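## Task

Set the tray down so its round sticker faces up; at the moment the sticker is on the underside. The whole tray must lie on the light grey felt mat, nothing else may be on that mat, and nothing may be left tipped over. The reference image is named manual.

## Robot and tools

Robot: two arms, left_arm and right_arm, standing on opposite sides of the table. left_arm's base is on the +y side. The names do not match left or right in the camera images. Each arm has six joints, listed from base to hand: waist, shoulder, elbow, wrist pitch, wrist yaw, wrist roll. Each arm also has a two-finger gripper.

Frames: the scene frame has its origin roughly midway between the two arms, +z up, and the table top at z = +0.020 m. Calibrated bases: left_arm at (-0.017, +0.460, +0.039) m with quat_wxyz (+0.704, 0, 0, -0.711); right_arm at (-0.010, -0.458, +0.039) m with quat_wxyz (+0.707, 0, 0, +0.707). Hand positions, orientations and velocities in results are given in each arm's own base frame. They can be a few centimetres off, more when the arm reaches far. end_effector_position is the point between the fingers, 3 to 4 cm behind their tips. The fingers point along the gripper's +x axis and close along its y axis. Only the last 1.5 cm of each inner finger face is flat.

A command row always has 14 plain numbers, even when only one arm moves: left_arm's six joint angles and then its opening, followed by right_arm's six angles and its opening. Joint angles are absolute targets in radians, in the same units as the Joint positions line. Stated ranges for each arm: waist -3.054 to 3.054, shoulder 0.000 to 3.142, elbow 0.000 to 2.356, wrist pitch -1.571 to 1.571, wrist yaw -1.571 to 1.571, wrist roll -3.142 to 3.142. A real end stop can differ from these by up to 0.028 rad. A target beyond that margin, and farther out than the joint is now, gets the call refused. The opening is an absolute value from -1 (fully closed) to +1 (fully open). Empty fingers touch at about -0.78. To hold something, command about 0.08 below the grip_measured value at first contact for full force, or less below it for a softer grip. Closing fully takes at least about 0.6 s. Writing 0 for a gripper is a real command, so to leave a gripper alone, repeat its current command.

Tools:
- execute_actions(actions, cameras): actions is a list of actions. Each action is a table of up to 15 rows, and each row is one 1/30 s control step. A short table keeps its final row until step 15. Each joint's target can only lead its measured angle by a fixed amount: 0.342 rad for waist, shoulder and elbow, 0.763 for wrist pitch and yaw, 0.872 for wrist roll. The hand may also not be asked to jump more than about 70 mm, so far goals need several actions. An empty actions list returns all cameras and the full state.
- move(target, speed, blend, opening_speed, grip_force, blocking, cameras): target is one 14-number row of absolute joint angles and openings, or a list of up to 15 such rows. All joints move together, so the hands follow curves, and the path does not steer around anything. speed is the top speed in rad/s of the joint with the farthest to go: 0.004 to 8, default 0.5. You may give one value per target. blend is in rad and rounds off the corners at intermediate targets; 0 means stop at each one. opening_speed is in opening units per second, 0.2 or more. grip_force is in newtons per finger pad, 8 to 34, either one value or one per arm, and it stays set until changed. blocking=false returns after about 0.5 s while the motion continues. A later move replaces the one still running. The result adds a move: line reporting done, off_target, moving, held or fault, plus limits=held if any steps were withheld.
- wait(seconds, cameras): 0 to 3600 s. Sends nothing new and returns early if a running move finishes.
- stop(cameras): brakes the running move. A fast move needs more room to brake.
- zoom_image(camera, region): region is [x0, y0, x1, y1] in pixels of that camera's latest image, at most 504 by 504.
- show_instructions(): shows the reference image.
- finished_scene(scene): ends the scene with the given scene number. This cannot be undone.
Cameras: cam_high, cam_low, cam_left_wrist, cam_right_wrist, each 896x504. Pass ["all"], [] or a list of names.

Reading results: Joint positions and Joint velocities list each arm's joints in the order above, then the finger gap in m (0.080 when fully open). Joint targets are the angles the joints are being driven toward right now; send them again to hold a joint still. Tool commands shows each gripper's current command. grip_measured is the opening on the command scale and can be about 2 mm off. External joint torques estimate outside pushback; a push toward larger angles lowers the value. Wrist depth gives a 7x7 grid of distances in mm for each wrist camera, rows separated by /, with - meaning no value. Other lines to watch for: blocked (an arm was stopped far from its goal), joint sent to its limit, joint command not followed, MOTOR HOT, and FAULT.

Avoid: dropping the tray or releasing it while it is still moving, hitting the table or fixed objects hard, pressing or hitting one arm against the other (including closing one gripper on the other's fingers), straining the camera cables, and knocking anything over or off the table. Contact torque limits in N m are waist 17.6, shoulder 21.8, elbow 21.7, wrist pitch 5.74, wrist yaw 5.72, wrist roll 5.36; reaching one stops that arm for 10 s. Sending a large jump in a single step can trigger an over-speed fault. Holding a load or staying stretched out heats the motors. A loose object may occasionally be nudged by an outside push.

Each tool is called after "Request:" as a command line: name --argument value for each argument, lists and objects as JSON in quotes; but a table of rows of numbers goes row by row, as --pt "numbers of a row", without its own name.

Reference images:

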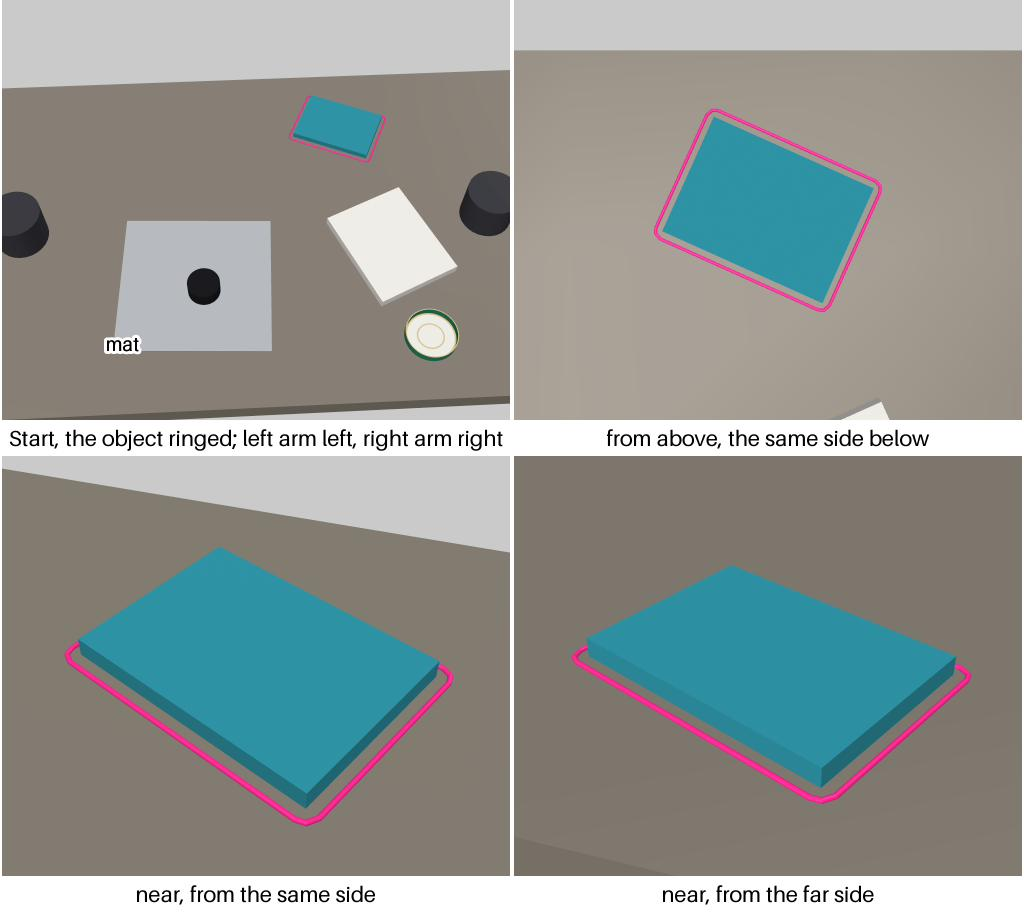

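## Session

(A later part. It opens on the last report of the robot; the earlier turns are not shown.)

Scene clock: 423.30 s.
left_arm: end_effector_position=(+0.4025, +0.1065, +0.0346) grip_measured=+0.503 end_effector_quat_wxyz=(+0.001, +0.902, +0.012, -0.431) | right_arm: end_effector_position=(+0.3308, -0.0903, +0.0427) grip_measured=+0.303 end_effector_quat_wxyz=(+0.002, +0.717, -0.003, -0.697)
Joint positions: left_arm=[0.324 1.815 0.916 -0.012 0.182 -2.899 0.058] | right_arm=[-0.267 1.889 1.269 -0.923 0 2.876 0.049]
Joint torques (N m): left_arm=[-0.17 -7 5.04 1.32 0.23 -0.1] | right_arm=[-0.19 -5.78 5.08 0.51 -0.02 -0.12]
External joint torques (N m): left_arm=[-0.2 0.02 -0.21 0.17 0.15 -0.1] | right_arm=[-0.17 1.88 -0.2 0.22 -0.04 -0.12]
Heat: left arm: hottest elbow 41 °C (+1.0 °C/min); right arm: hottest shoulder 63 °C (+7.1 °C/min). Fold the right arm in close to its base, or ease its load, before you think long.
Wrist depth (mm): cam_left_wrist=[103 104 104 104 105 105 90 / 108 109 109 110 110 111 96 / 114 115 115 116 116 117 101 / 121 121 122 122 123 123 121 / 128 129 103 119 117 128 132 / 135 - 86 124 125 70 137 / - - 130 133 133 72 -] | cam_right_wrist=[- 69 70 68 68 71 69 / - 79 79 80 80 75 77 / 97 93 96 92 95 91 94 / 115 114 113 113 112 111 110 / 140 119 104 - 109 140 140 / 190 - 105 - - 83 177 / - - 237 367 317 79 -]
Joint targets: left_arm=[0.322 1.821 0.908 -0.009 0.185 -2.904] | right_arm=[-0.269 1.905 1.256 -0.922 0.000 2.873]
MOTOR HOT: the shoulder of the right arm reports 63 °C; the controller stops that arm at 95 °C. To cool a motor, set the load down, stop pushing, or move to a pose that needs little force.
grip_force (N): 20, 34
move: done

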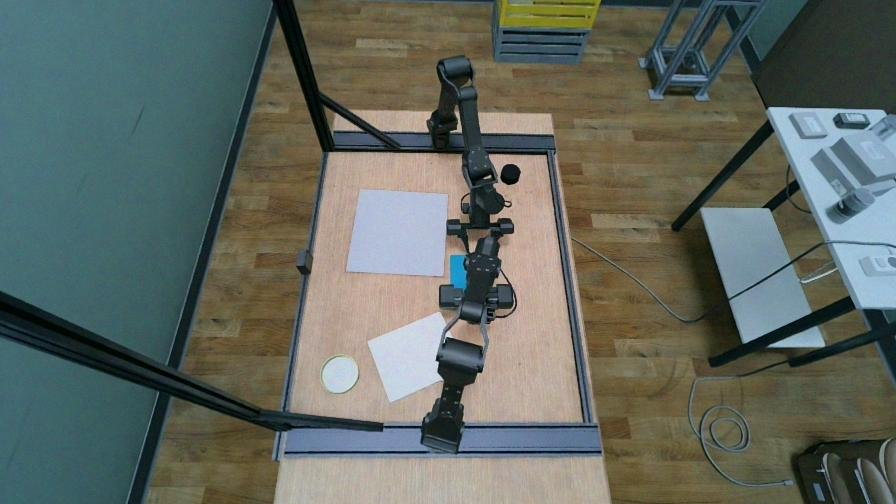

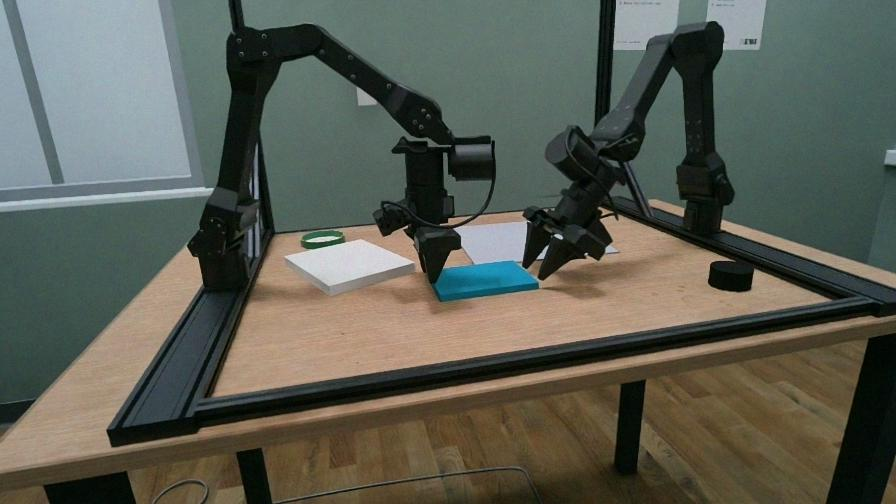

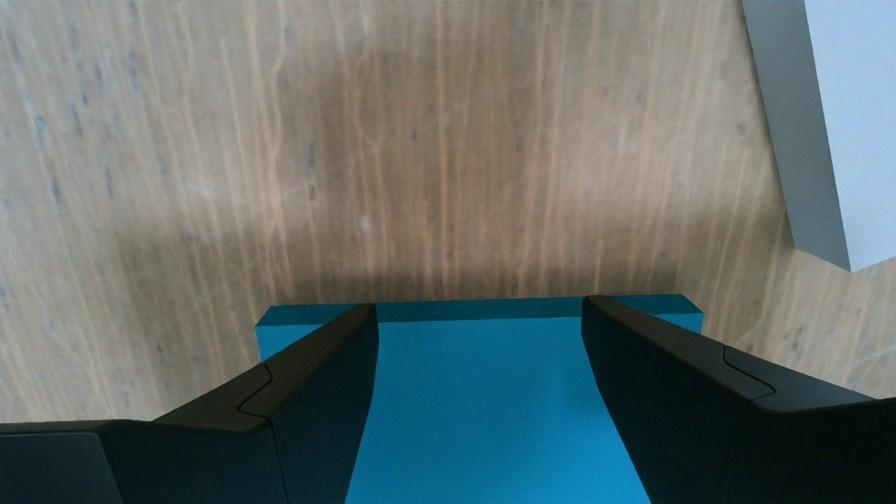

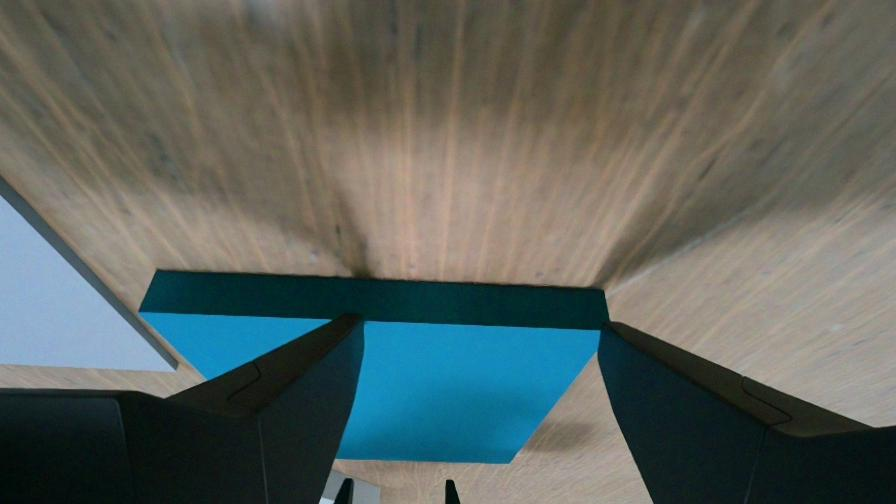

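Request:
move --pt "0.228 1.86 0.94 0.006 0.148 -2.952 0.5 -0.269 1.866 1.204 -0.909 0 2.873 0.3" --pt "0.228 1.8985 0.952 0.033 0.148 -2.952 0.5 -0.269 1.896 1.167 -0.842 0 2.873 0.3" --speed '[0.2,0.12]' --cameras '["cam_low","cam_left_wrist","cam_right_wrist"]'

Scene clock: 479.17 s.
left_arm: end_effector_position=(+0.4162, +0.0762, +0.0209) grip_measured=+0.503 end_effector_quat_wxyz=(-0.001, +0.899, -0.002, -0.437) | right_arm: end_effector_position=(+0.3141, -0.0867, +0.0245) grip_measured=+0.303 end_effector_quat_wxyz=(+0.000, +0.709, -0.001, -0.705)
Joint positions: left_arm=[0.233 1.872 0.931 0.022 0.145 -2.954 0.058] | right_arm=[-0.269 1.875 1.171 -0.862 0 2.873 0.049]
Joint torques (N m): left_arm=[-0.37 -4.87 7.97 1.9 0.19 0.1] | right_arm=[0.14 -4.87 5.85 1.88 -0.02 -0.01]
External joint torques (N m): left_arm=[-0.36 2.5 2.81 0.74 0.13 0.1] | right_arm=[0.14 2.5 0.73 1.61 -0.03 -0.01]
Heat: left arm: hottest shoulder 41 °C (+1.0 °C/min); right arm: hottest shoulder 48 °C (-18.3 °C/min). Fold the right arm in close to its base, or ease its load, before you think long.
Wrist depth (mm): cam_left_wrist=[89 90 89 90 90 90 76 / 93 93 94 94 95 95 82 / - 98 98 99 100 100 91 / 103 103 105 104 105 105 97 / 109 109 107 109 108 110 110 / 114 - 77 103 102 70 - / - - 109 109 108 72 -] | cam_right_wrist=[- - - - - - - / - 67 - - - - - / - 76 75 77 77 74 76 / - 92 91 91 93 89 88 / - 112 110 115 108 112 110 / - - - 115 114 - 139 / - - - 246 - 79 -]
Joint targets: left_arm=[0.228 1.898 0.952 0.033 0.148 -2.952] | right_arm=[-0.269 1.896 1.167 -0.842 0.000 2.873]
MOTOR HOT: still on. The shoulder of the right arm reports 48 °C.
grip_force (N): 20, 34
move: done

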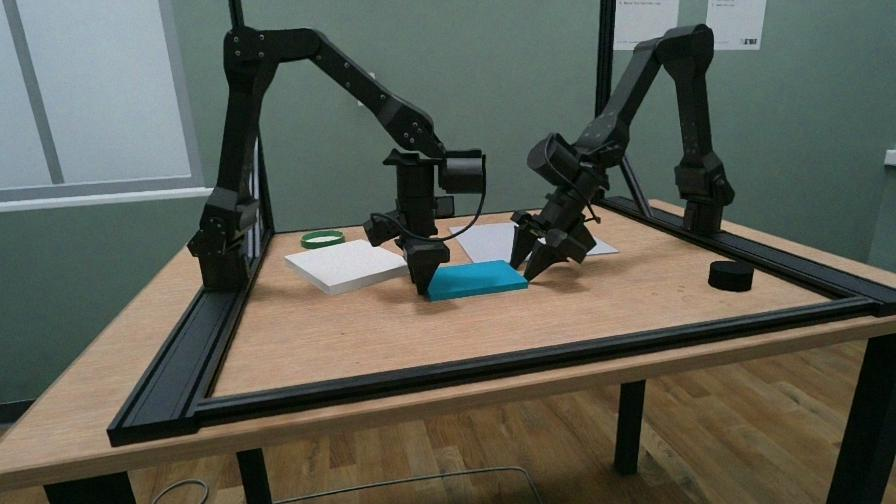

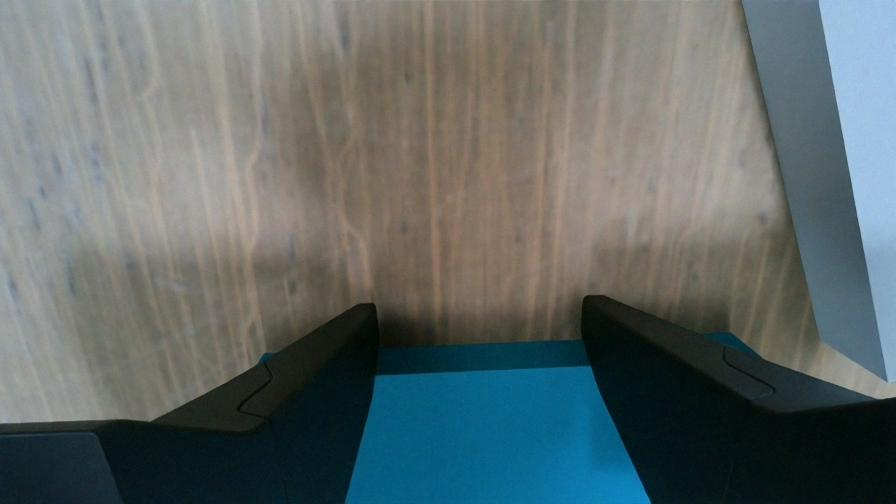

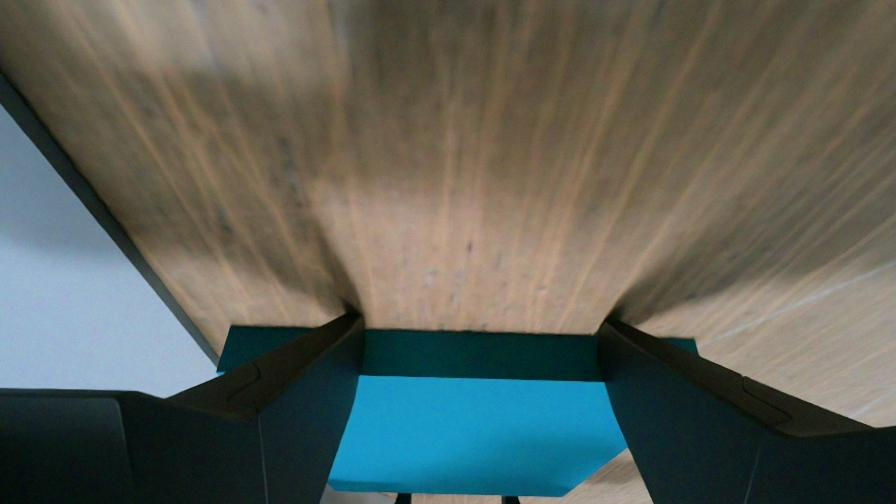

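Request:
move --pt "0.228 1.8905 0.956 0.0205 0.148 -2.952 0.5 -0.269 1.889 1.175 -0.857 0 2.873 0.3" --pt "0.228 1.8905 0.956 0.0205 0.148 -2.952 0.5 -0.2505 1.971 1.291 -0.891 0 2.891 0.3" --speed '[0.1,0.12]' --cameras '["cam_low","cam_left_wrist","cam_right_wrist"]'

Scene clock: 500.03 s.
left_arm: end_effector_position=(+0.4164, +0.0764, +0.0212) grip_measured=+0.503 end_effector_quat_wxyz=(-0.001, +0.898, -0.002, -0.439) | right_arm: end_effector_position=(+0.3169, -0.0855, +0.0234) grip_measured=+0.303 end_effector_quat_wxyz=(-0.004, +0.686, +0.002, -0.728)
Joint positions: left_arm=[0.233 1.873 0.937 0.012 0.145 -2.954 0.058] | right_arm=[-0.261 1.934 1.247 -0.943 0.006 2.884 0.049]
Joint torques (N m): left_arm=[-0.39 -5.86 7.76 1.69 0.2 0.1] | right_arm=[1.03 -3.48 12.01 4.29 -0.21 0.21]
External joint torques (N m): left_arm=[-0.38 1.47 2.65 0.55 0.13 0.1] | right_arm=[1 4.33 6.93 4.13 -0.23 0.21]
Heat: left arm: hottest elbow 41 °C (+2.0 °C/min); right arm: hottest shoulder 43 °C (-13.2 °C/min).
Wrist depth (mm): cam_left_wrist=[92 92 93 93 94 94 79 / 96 96 97 97 98 98 84 / 99 100 100 101 102 102 88 / 103 104 105 105 106 106 98 / 108 108 107 109 108 110 110 / 112 - 77 102 102 70 - / - - 106 106 107 72 -] | cam_right_wrist=[- - - - - - - / - 67 67 - - - 65 / - 77 76 78 77 74 76 / - 93 92 91 94 89 88 / - 112 106 115 108 112 111 / - - - - - - 138 / - - - - 187 79 -]
Joint targets: left_arm=[0.228 1.891 0.956 0.021 0.148 -2.952] | right_arm=[-0.250 1.971 1.291 -0.891 0.000 2.891]
MOTOR HOT: cleared for the motors of the right arm.
grip_force (N): 20, 34
move: off_target (right_arm); right_arm: the wrist pitch is farthest, 0.052 rad from its target

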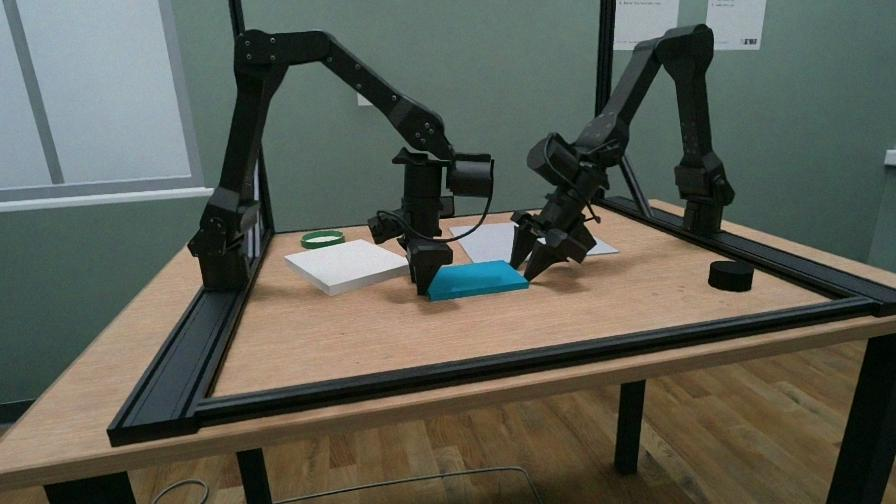

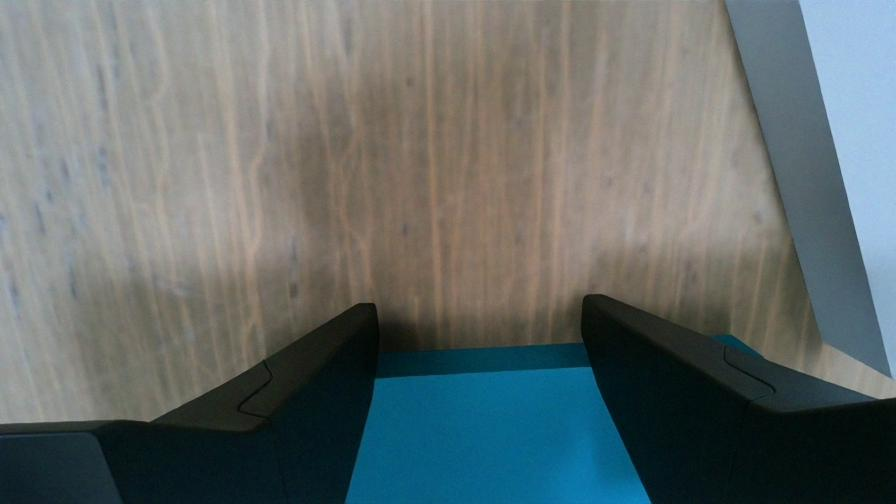

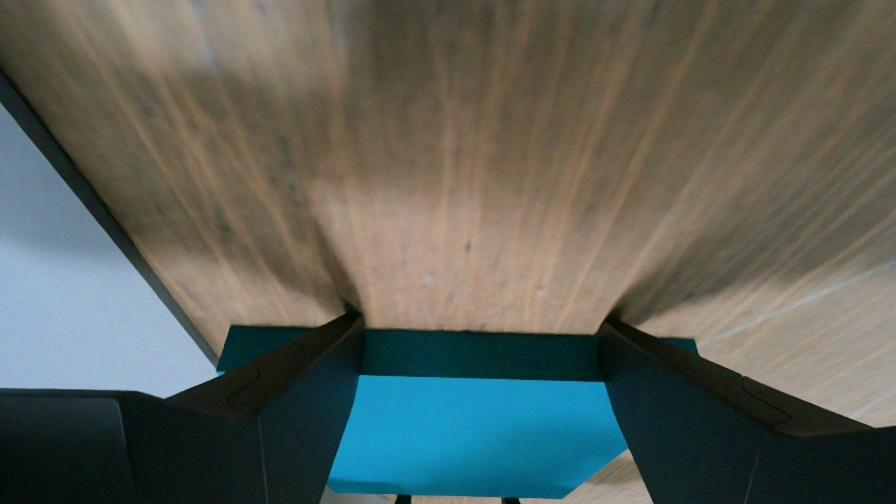

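Request:
move --pt "0.228 1.8905 0.956 0.0205 0.148 -2.952 0.5 -0.2547 1.9225 1.3035 -0.952 0 2.887 0.3" --pt "0.228 1.8905 0.956 0.0205 0.148 -2.952 0.5 -0.2517 1.9134 1.3683 -1.0259 0 2.89 0.3" --speed 0.1 --blend '[0.02,0]' --cameras '["cam_low","cam_left_wrist","cam_right_wrist"]'

Scene clock: 531.40 s.
left_arm: end_effector_position=(+0.4196, +0.0764, +0.0219) grip_measured=+0.503 end_effector_quat_wxyz=(-0.002, +0.900, -0.003, -0.436) | right_arm: end_effector_position=(+0.3338, -0.0865, +0.0497) grip_measured=+0.303 end_effector_quat_wxyz=(-0.001, +0.697, +0.003, -0.717)
Joint positions: left_arm=[0.231 1.879 0.945 0.019 0.146 -2.954 0.058] | right_arm=[-0.253 1.93 1.355 -1.024 0.002 2.886 0.049]
Joint torques (N m): left_arm=[-0.28 -6.65 6.91 1.24 0.16 0.1] | right_arm=[0.18 -9.75 8.35 0.16 -0.08 0.12]
External joint torques (N m): left_arm=[-0.23 0.71 1.78 0.09 0.09 0.1] | right_arm=[0.13 -1.74 3.05 -0.02 -0.09 0.12]
Heat: left arm: hottest elbow 43 °C (+6.1 °C/min); right arm: hottest wrist pitch 50 °C (+18.2 °C/min). Fold the right arm in close to its base, or ease its load, before you think long.
Wrist depth (mm): cam_left_wrist=[112 113 113 114 115 114 100 / 118 117 118 119 119 118 104 / 122 123 123 124 125 126 109 / 129 128 120 119 120 128 134 / 134 134 99 124 122 126 140 / 139 - 86 130 131 70 145 / - - - 138 139 72 -] | cam_right_wrist=[- - - - - - - / - 67 - - - - - / - 76 75 77 77 74 76 / - 92 91 91 93 89 88 / - 112 106 115 108 112 110 / - - - 122 - 77 139 / - - - 318 - 79 -]
Joint targets: left_arm=[0.228 1.891 0.956 0.020 0.148 -2.952] | right_arm=[-0.252 1.914 1.368 -1.026 0.000 2.890]
MOTOR HOT: the wrist pitch of the right arm reports 50 °C; the controller stops that arm at 95 °C. To cool a motor, set the load down, stop pushing, or move to a pose that needs little force.
grip_force (N): 20, 34
move: done

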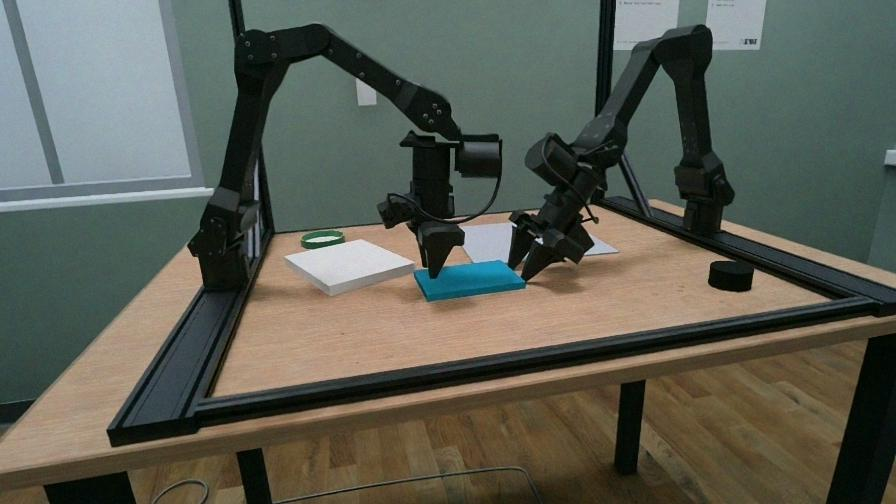

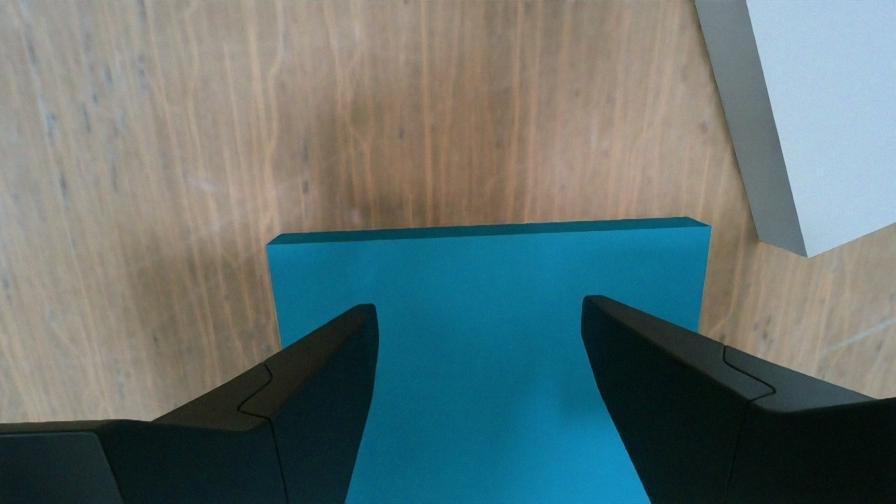

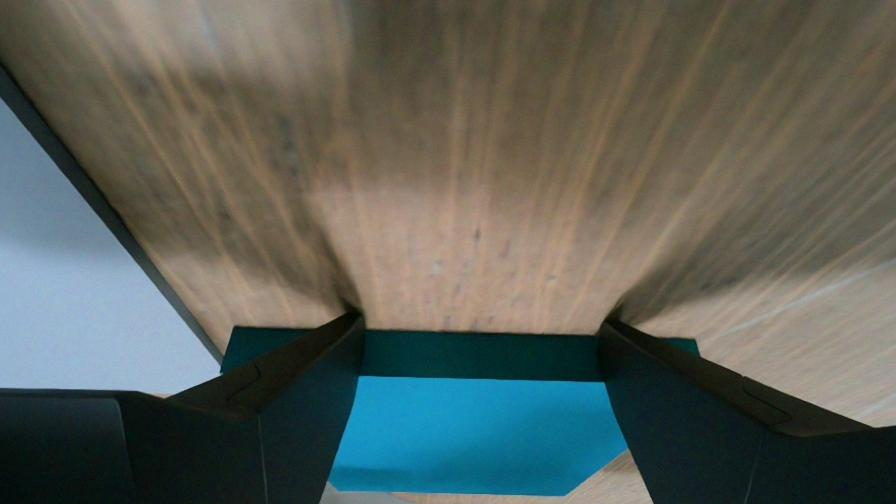

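Request:
move --pt "0.228 1.8905 0.956 0.0205 0.148 -2.952 0.5 -0.298 1.541 0.908 -0.667 0 2.844 0.3" --pt "0.228 1.8905 0.956 0.0205 0.148 -2.952 0.5 -0.295 1.623 0.828 -0.505 0 2.847 0.3" --pt "0.228 1.8905 0.956 0.0205 0.148 -2.952 0.5 -0.256 1.782 1.013 -0.531 0 2.886 0.3" --speed '[0.4,0.25,0.12]' --cameras '["cam_low","cam_left_wrist","cam_right_wrist"]'

Scene clock: 573.97 s.
left_arm: end_effector_position=(+0.4168, +0.0766, +0.0213) grip_measured=+0.503 end_effector_quat_wxyz=(+0.000, +0.897, -0.003, -0.442) | right_arm: end_effector_position=(+0.3121, -0.0865, +0.0225) grip_measured=+0.303 end_effector_quat_wxyz=(+0.021, +0.772, -0.019, -0.635)
Joint positions: left_arm=[0.234 1.875 0.945 0.001 0.147 -2.953 0.058] | right_arm=[-0.269 1.733 0.962 -0.597 0.002 2.869 0.049]
Joint torques (N m): left_arm=[-0.5 -6.09 6.94 2.42 0.13 0.07] | right_arm=[1.43 -0.88 13.19 5.9 -0.07 0.56]
External joint torques (N m): left_arm=[-0.53 1.28 1.77 1.28 0.07 0.07] | right_arm=[1.41 5.63 7.87 5.3 -0.08 0.57]
Heat: left arm: hottest shoulder 42 °C (+3.0 °C/min); right arm: hottest shoulder 44 °C (+2.0 °C/min).
Wrist depth (mm): cam_left_wrist=[- 81 80 79 78 78 75 / 88 87 86 84 84 82 82 / - 94 92 92 91 90 89 / 104 103 103 101 99 97 96 / 115 113 107 108 105 105 104 / 128 - 77 106 104 70 - / - - 120 119 117 72 -] | cam_right_wrist=[- - - - - - - / - 68 67 - - - 65 / - 77 76 76 78 74 76 / - 93 92 91 94 89 88 / - 112 110 115 108 111 110 / - - - - - - 139 / - - - 209 - 79 -]
Joint targets: left_arm=[0.228 1.890 0.956 0.021 0.148 -2.952] | right_arm=[-0.256 1.782 1.013 -0.531 0.000 2.886]
MOTOR HOT: cleared for the motors of the right arm.
grip_force (N): 20, 34
move: off_target (right_arm); right_arm: the wrist pitch is farthest, 0.066 rad from its target

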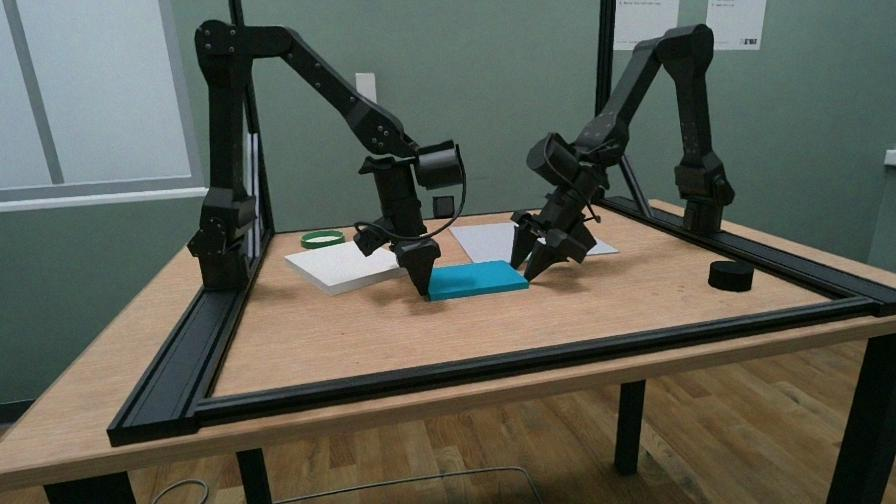

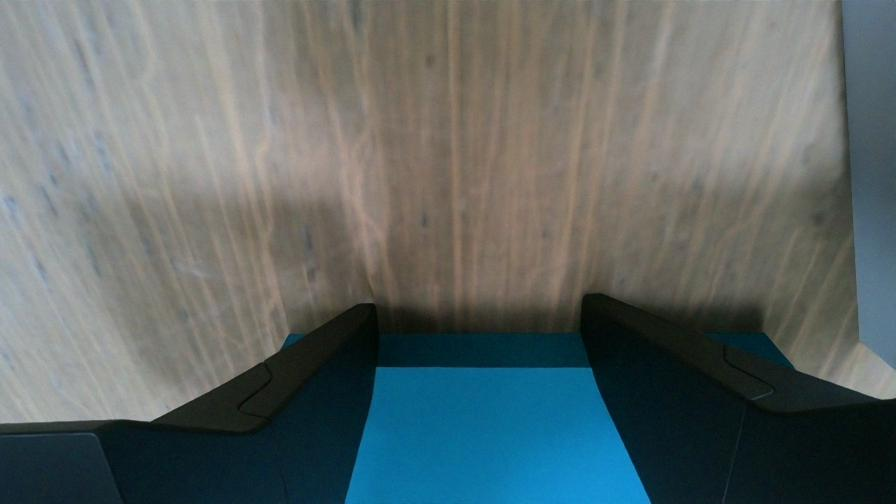

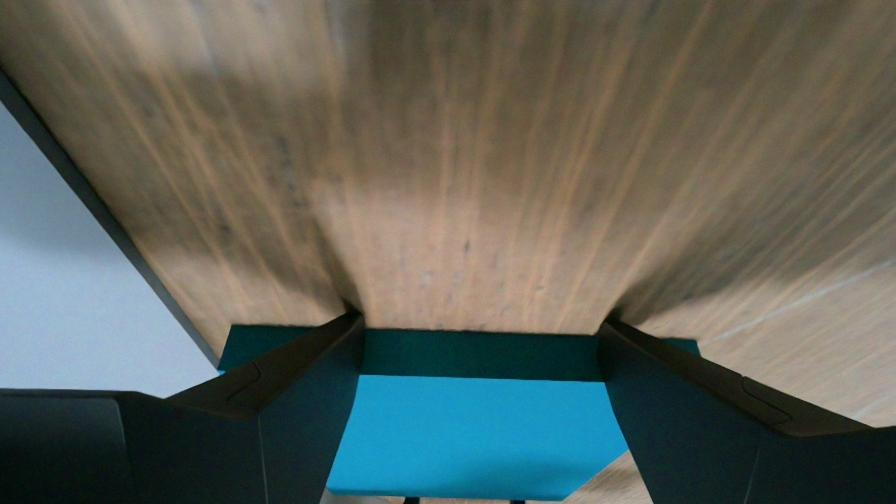

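Request:
move --pt "0.228 1.8905 0.956 0.0205 0.148 -2.952 0.5 -0.252 1.7204 1.0458 -0.6254 0 2.89 0.3" --pt "0.228 1.8905 0.956 0.0205 0.148 -2.952 0.5 -0.2477 1.7085 1.1302 -0.7217 0 2.894 0.3" --speed 0.1 --blend '[0.02,0]' --cameras '["cam_low","cam_left_wrist"]'

Scene clock: 598.77 s.
left_arm: end_effector_position=(+0.4170, +0.0768, +0.0215) grip_measured=+0.503 end_effector_quat_wxyz=(-0.001, +0.897, -0.003, -0.441) | right_arm: end_effector_position=(+0.3147, -0.0857, +0.0464) grip_measured=+0.303 end_effector_quat_wxyz=(+0.018, +0.757, -0.018, -0.653)
Joint positions: left_arm=[0.234 1.875 0.945 0.002 0.147 -2.95 0.058] | right_arm=[-0.26 1.73 1.072 -0.758 0.012 2.881 0.049]
Joint torques (N m): left_arm=[-0.53 -6.09 6.9 2.34 0.12 -0.01] | right_arm=[1.33 -8.98 14.26 3.46 -0.38 0.43]
External joint torques (N m): left_arm=[-0.55 1.31 1.72 1.18 0.06 -0.01] | right_arm=[1.32 -2.35 8.78 2.94 -0.4 0.43]
Heat: left arm: hottest wrist pitch 44 °C (+8.0 °C/min); right arm: hottest wrist pitch 82 °C (+35.1 °C/min). Heating fast: the right arm's wrist pitch motor: a push or a pull is the cause, and it goes on while you think. Ease it with your next call, before anything else.
Wrist depth (mm): cam_left_wrist=[104 103 102 100 100 99 84 / 111 110 108 108 107 105 89 / 119 118 117 116 114 113 99 / 130 127 126 124 123 121 106 / 140 138 133 131 108 128 131 / 151 - 77 107 105 70 138 / - - 125 124 122 72 -] | cam_right_wrist=[- - - - - - - / - 67 67 - - - 65 / - 77 76 76 77 74 76 / - 93 92 91 94 89 88 / - 112 110 115 108 111 110 / - - - - 114 - 139 / - - 156 147 152 79 -]
Joint targets: left_arm=[0.228 1.890 0.956 0.020 0.148 -2.952] | right_arm=[-0.248 1.708 1.130 -0.722 0.000 2.894]
MOTOR HOT: the wrist pitch of the right arm reports 82 °C; the controller stops that arm at 95 °C. To cool a motor, set the load down, stop pushing, or move to a pose that needs little force.
grip_force (N): 20, 34
move: off_target (right_arm); right_arm: the elbow is farthest, 0.058 rad from its target

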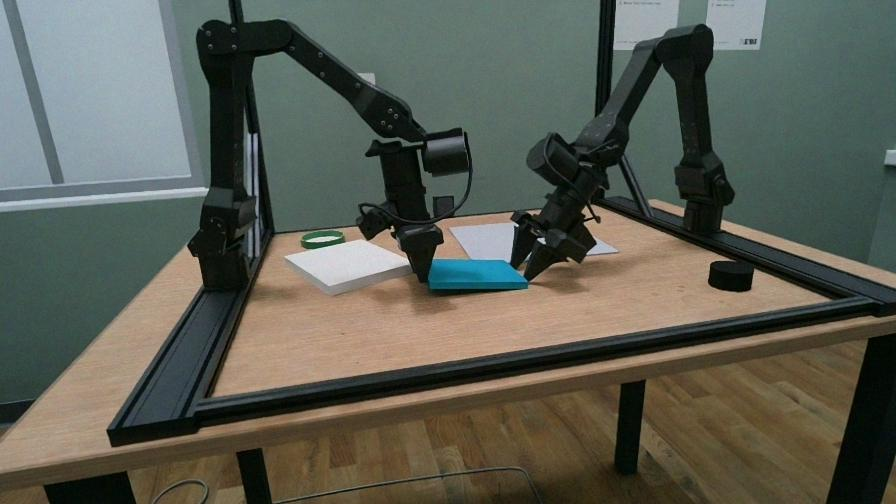

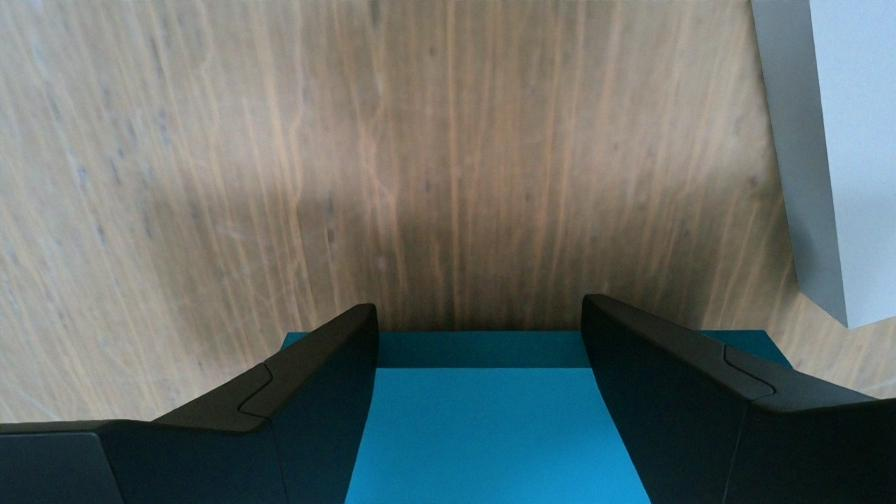

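Request:
move --pt "0.228 1.8905 0.956 0.0205 0.148 -2.952 0.5 -0.249 1.6741 1.1978 -0.8237 0 2.893 0.3" --pt "0.228 1.8905 0.956 0.0205 0.148 -2.952 0.5 -0.2348 1.6934 1.3317 -0.8883 0 2.907 0.3" --speed 0.15 --blend '[0.02,0]' --cameras '["cam_low","cam_left_wrist"]'

Scene clock: 617.43 s.
left_arm: end_effector_position=(+0.4160, +0.0772, +0.0212) grip_measured=+0.503 end_effector_quat_wxyz=(+0.000, +0.897, -0.003, -0.443) | right_arm: end_effector_position=(+0.3421, -0.0870, +0.1264) grip_measured=+0.303 end_effector_quat_wxyz=(+0.028, +0.793, -0.024, -0.609)
Joint positions: left_arm=[0.236 1.874 0.945 -0.003 0.147 -2.95 0.058] | right_arm=[-0.246 1.662 1.304 -0.941 0.008 2.89 0.049]
Joint torques (N m): left_arm=[-0.65 -5.93 7.05 2.68 0.12 -0.01] | right_arm=[1.21 -3.1 11.28 4.9 -0.28 0.57]
External joint torques (N m): left_arm=[-0.69 1.41 1.93 1.55 0.06 -0.01] | right_arm=[1.17 3.62 5.2 4.23 -0.29 0.59]
Heat: left arm: hottest wrist pitch 46 °C (+10.1 °C/min); right arm: hottest wrist pitch 72 °C (+30.3 °C/min). Fold the right arm in close to its base, or ease its load, before you think long.
Wrist depth (mm): cam_left_wrist=[176 174 172 169 167 162 147 / 192 190 186 184 181 180 176 / 212 208 205 203 198 194 192 / 234 231 226 222 218 215 212 / 263 258 102 110 106 230 231 / 287 - 86 280 106 70 248 / - - 319 312 237 72 -] | cam_right_wrist=[- - - - - - - / - 68 67 - - - 66 / - 77 76 76 78 74 76 / - 93 92 91 94 89 89 / - 111 110 115 108 111 110 / - - - - 113 - 139 / - - - - - 79 -]
Joint targets: left_arm=[0.228 1.891 0.956 0.020 0.148 -2.952] | right_arm=[-0.235 1.693 1.332 -0.888 0.000 2.907]
MOTOR HOT: still on. The wrist pitch of the right arm reports 72 °C.
grip_force (N): 20, 34
move: off_target (right_arm); right_arm: the wrist pitch is farthest, 0.053 rad from its target

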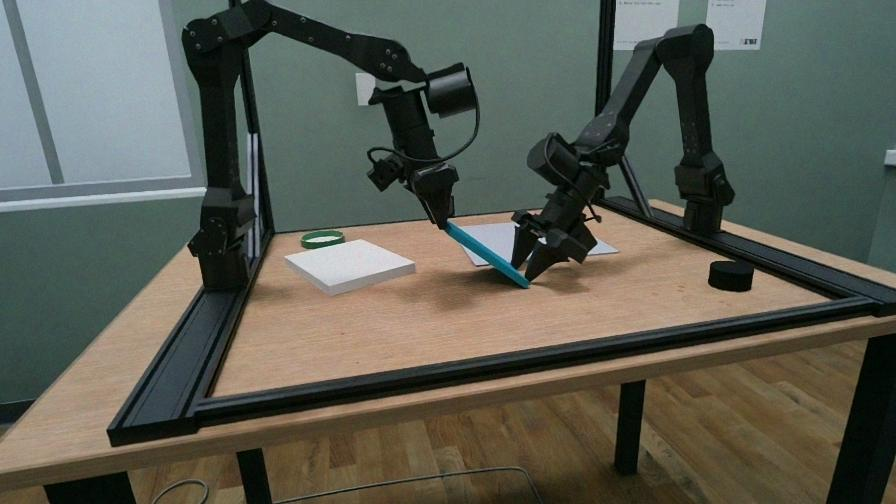

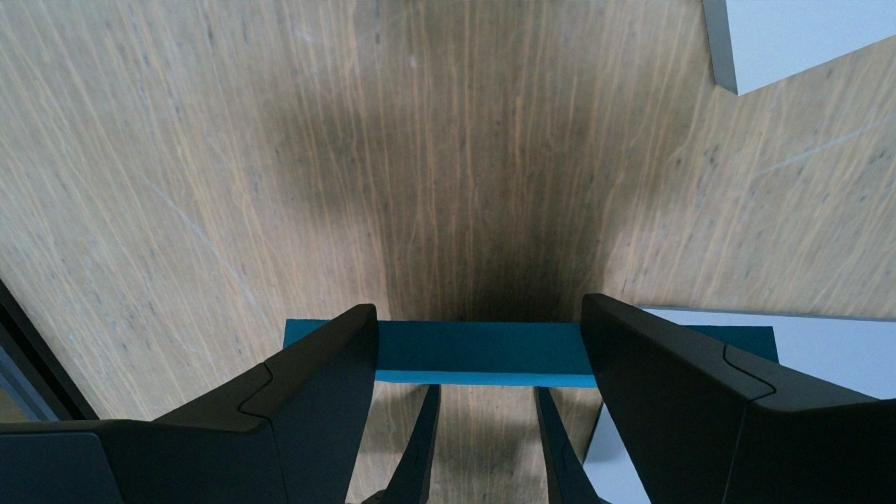

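Request:
move --pt "0.228 1.8905 0.956 0.0205 0.148 -2.952 0.5 -0.2219 1.6907 1.373 -0.8323 0 2.92 0.3" --pt "0.228 1.8905 0.956 0.0205 0.148 -2.952 0.5 -0.2076 1.716 1.4144 -0.7484 0 2.934 0.3" --speed 0.12 --blend '[0.02,0]' --cameras '["cam_low","cam_left_wrist"]'

Scene clock: 633.70 s.
left_arm: end_effector_position=(+0.4198, +0.0770, +0.0220) grip_measured=+0.503 end_effector_quat_wxyz=(-0.003, +0.900, -0.003, -0.435) | right_arm: end_effector_position=(+0.4101, -0.0867, +0.1668) grip_measured=+0.303 end_effector_quat_wxyz=(+0.040, +0.866, -0.038, -0.498)
Joint positions: left_arm=[0.233 1.88 0.945 0.02 0.147 -2.95 0.058] | right_arm=[-0.209 1.705 1.421 -0.749 -0.001 2.93 0.049]
Joint torques (N m): left_arm=[-0.44 -6.7 6.85 1.18 0.12 -0.02] | right_arm=[0.21 -6.27 7.45 1.24 0.01 0.09]
External joint torques (N m): left_arm=[-0.44 0.66 1.71 0.03 0.05 -0.02] | right_arm=[0.17 1.27 0.95 0.17 0 0.1]
Heat: left arm: hottest wrist pitch 49 °C (+13.1 °C/min); right arm: hottest wrist pitch 75 °C (+34.2 °C/min). Fold the left arm in close to its base, or ease its load, before you think long. Fold the right arm in close to its base, or ease its load, before you think long.
Wrist depth (mm): cam_left_wrist=[212 208 203 200 196 192 188 / 242 236 231 225 221 214 208 / 278 274 266 212 208 242 237 / 1109 326 306 180 178 281 276 / 2004 389 99 158 149 198 331 / 1972 - 86 140 135 70 377 / - - 1882 178 124 72 -] | cam_right_wrist=[- - - - - - - / - 67 - - - - - / - 76 75 77 77 74 76 / - 92 91 91 94 89 88 / - 111 105 109 108 108 111 / - - - - - 77 140 / - - - - 102 79 -]
Joint targets: left_arm=[0.228 1.891 0.956 0.021 0.148 -2.952] | right_arm=[-0.207 1.716 1.415 -0.748 0.000 2.934]
MOTOR HOT: the wrist pitch of the left arm reports 49 °C; the controller stops that arm at 95 °C. To cool a motor, set the load down, stop pushing, or move to a pose that needs little force.
MOTOR HOT: still on. The wrist pitch of the right arm reports 75 °C.
grip_force (N): 20, 34
move: done

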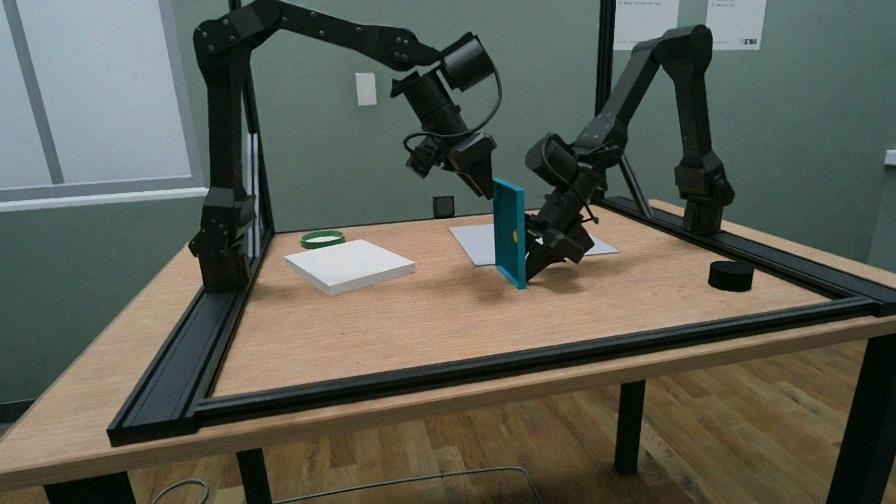

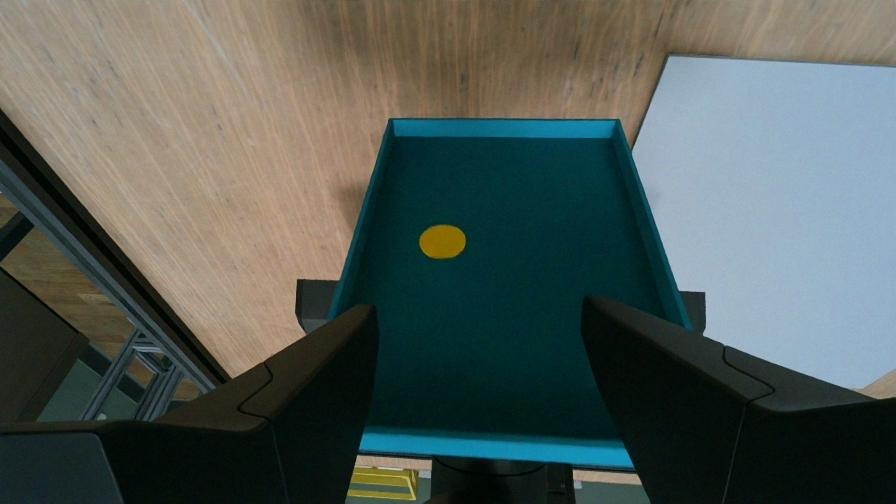

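Request:
move --pt "0.212 1.9706 1.2726 -0.452 0.10 -2.95 0.5 -0.2076 1.716 1.4144 -0.7484 0 2.934 0.3" --pt "0.2 2.0386 1.3998 -0.617 0.063 -2.951 0.5 -0.2076 1.716 1.4144 -0.7484 0 2.934 0.3" --speed 0.25 --blend '[0.03,0]' --cameras '["cam_low","cam_left_wrist","cam_right_wrist"]'

Scene clock: 692.67 s.
left_arm: end_effector_position=(+0.4284, +0.0782, +0.0331) grip_measured=+0.503 end_effector_quat_wxyz=(+0.002, +0.810, -0.001, -0.587) | right_arm: end_effector_position=(+0.4101, -0.0867, +0.1668) grip_measured=+0.303 end_effector_quat_wxyz=(+0.040, +0.866, -0.038, -0.498)
Joint positions: left_arm=[0.203 2.03 1.385 -0.615 0.066 -2.95 0.058] | right_arm=[-0.209 1.705 1.421 -0.749 -0.001 2.93 0.049]
Joint torques (N m): left_arm=[-0.28 -8.38 7.61 0.63 -0.07 0.01] | right_arm=[0.19 -6.23 7.36 1.23 -0.01 0.1]
External joint torques (N m): left_arm=[-0.23 0.38 2.14 -0.07 -0.1 0.01] | right_arm=[0.19 1.33 0.83 0.15 -0.03 0.11]
Heat: left arm: hottest shoulder 45 °C (+3.0 °C/min); right arm: hottest wrist pitch 47 °C (-28.2 °C/min).
Wrist depth (mm): cam_left_wrist=[212 208 203 198 194 191 188 / 241 236 232 219 216 213 208 / 279 275 266 252 246 243 236 / 1099 325 199 296 216 272 276 / 2036 383 101 190 166 168 329 / 1926 - 77 162 160 70 378 / - - - 149 151 72 -] | cam_right_wrist=[- 84 84 84 83 84 84 / - 89 91 89 90 90 90 / - 99 99 99 98 98 98 / 108 108 109 111 109 108 108 / - 119 119 121 118 118 120 / - - 106 130 128 - 132 / - - - - - 79 -]
Joint targets: left_arm=[0.200 2.039 1.400 -0.617 0.063 -2.951] | right_arm=[-0.207 1.716 1.415 -0.748 0.000 2.934]
MOTOR HOT: cleared for the motors of the left arm.
MOTOR HOT: cleared for the motors of the right arm.
grip_force (N): 20, 34
move: done

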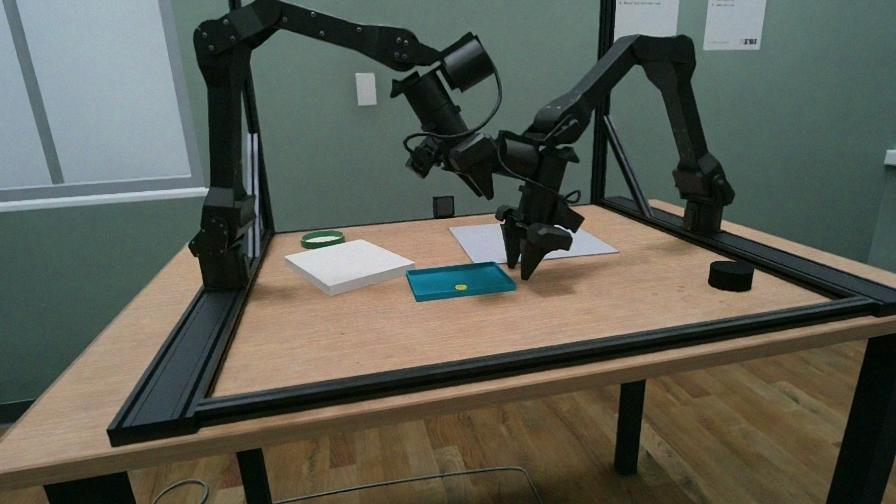

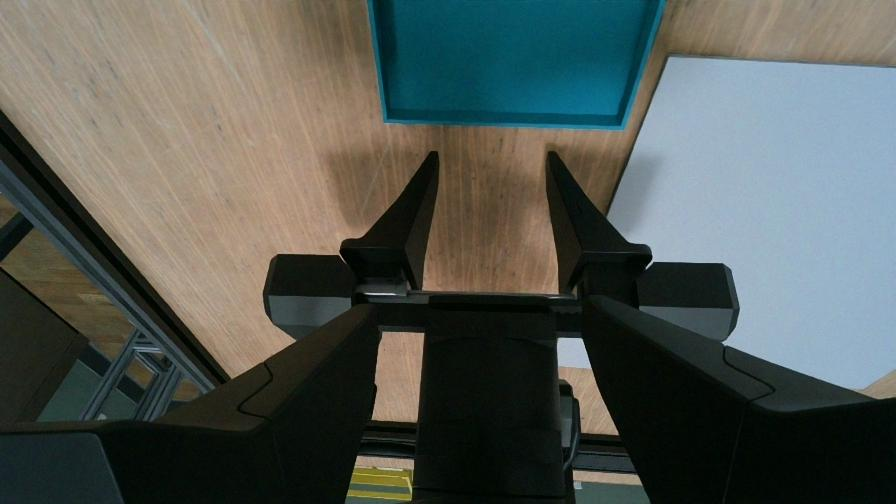

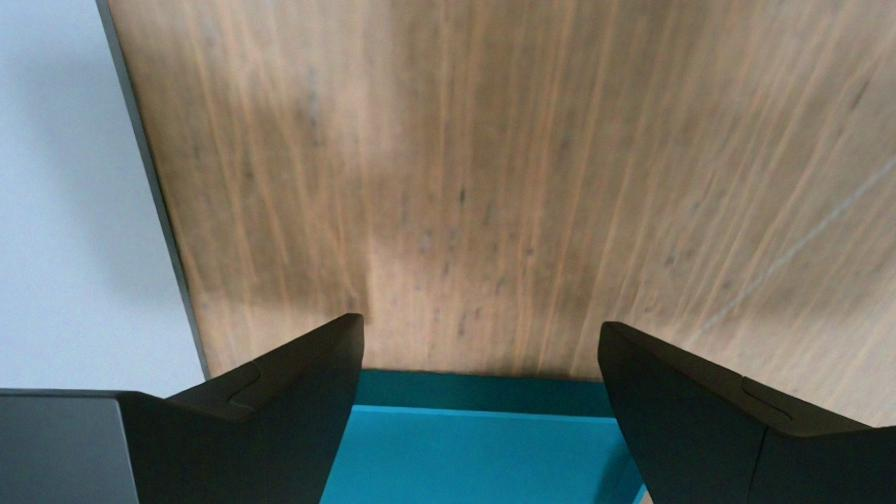

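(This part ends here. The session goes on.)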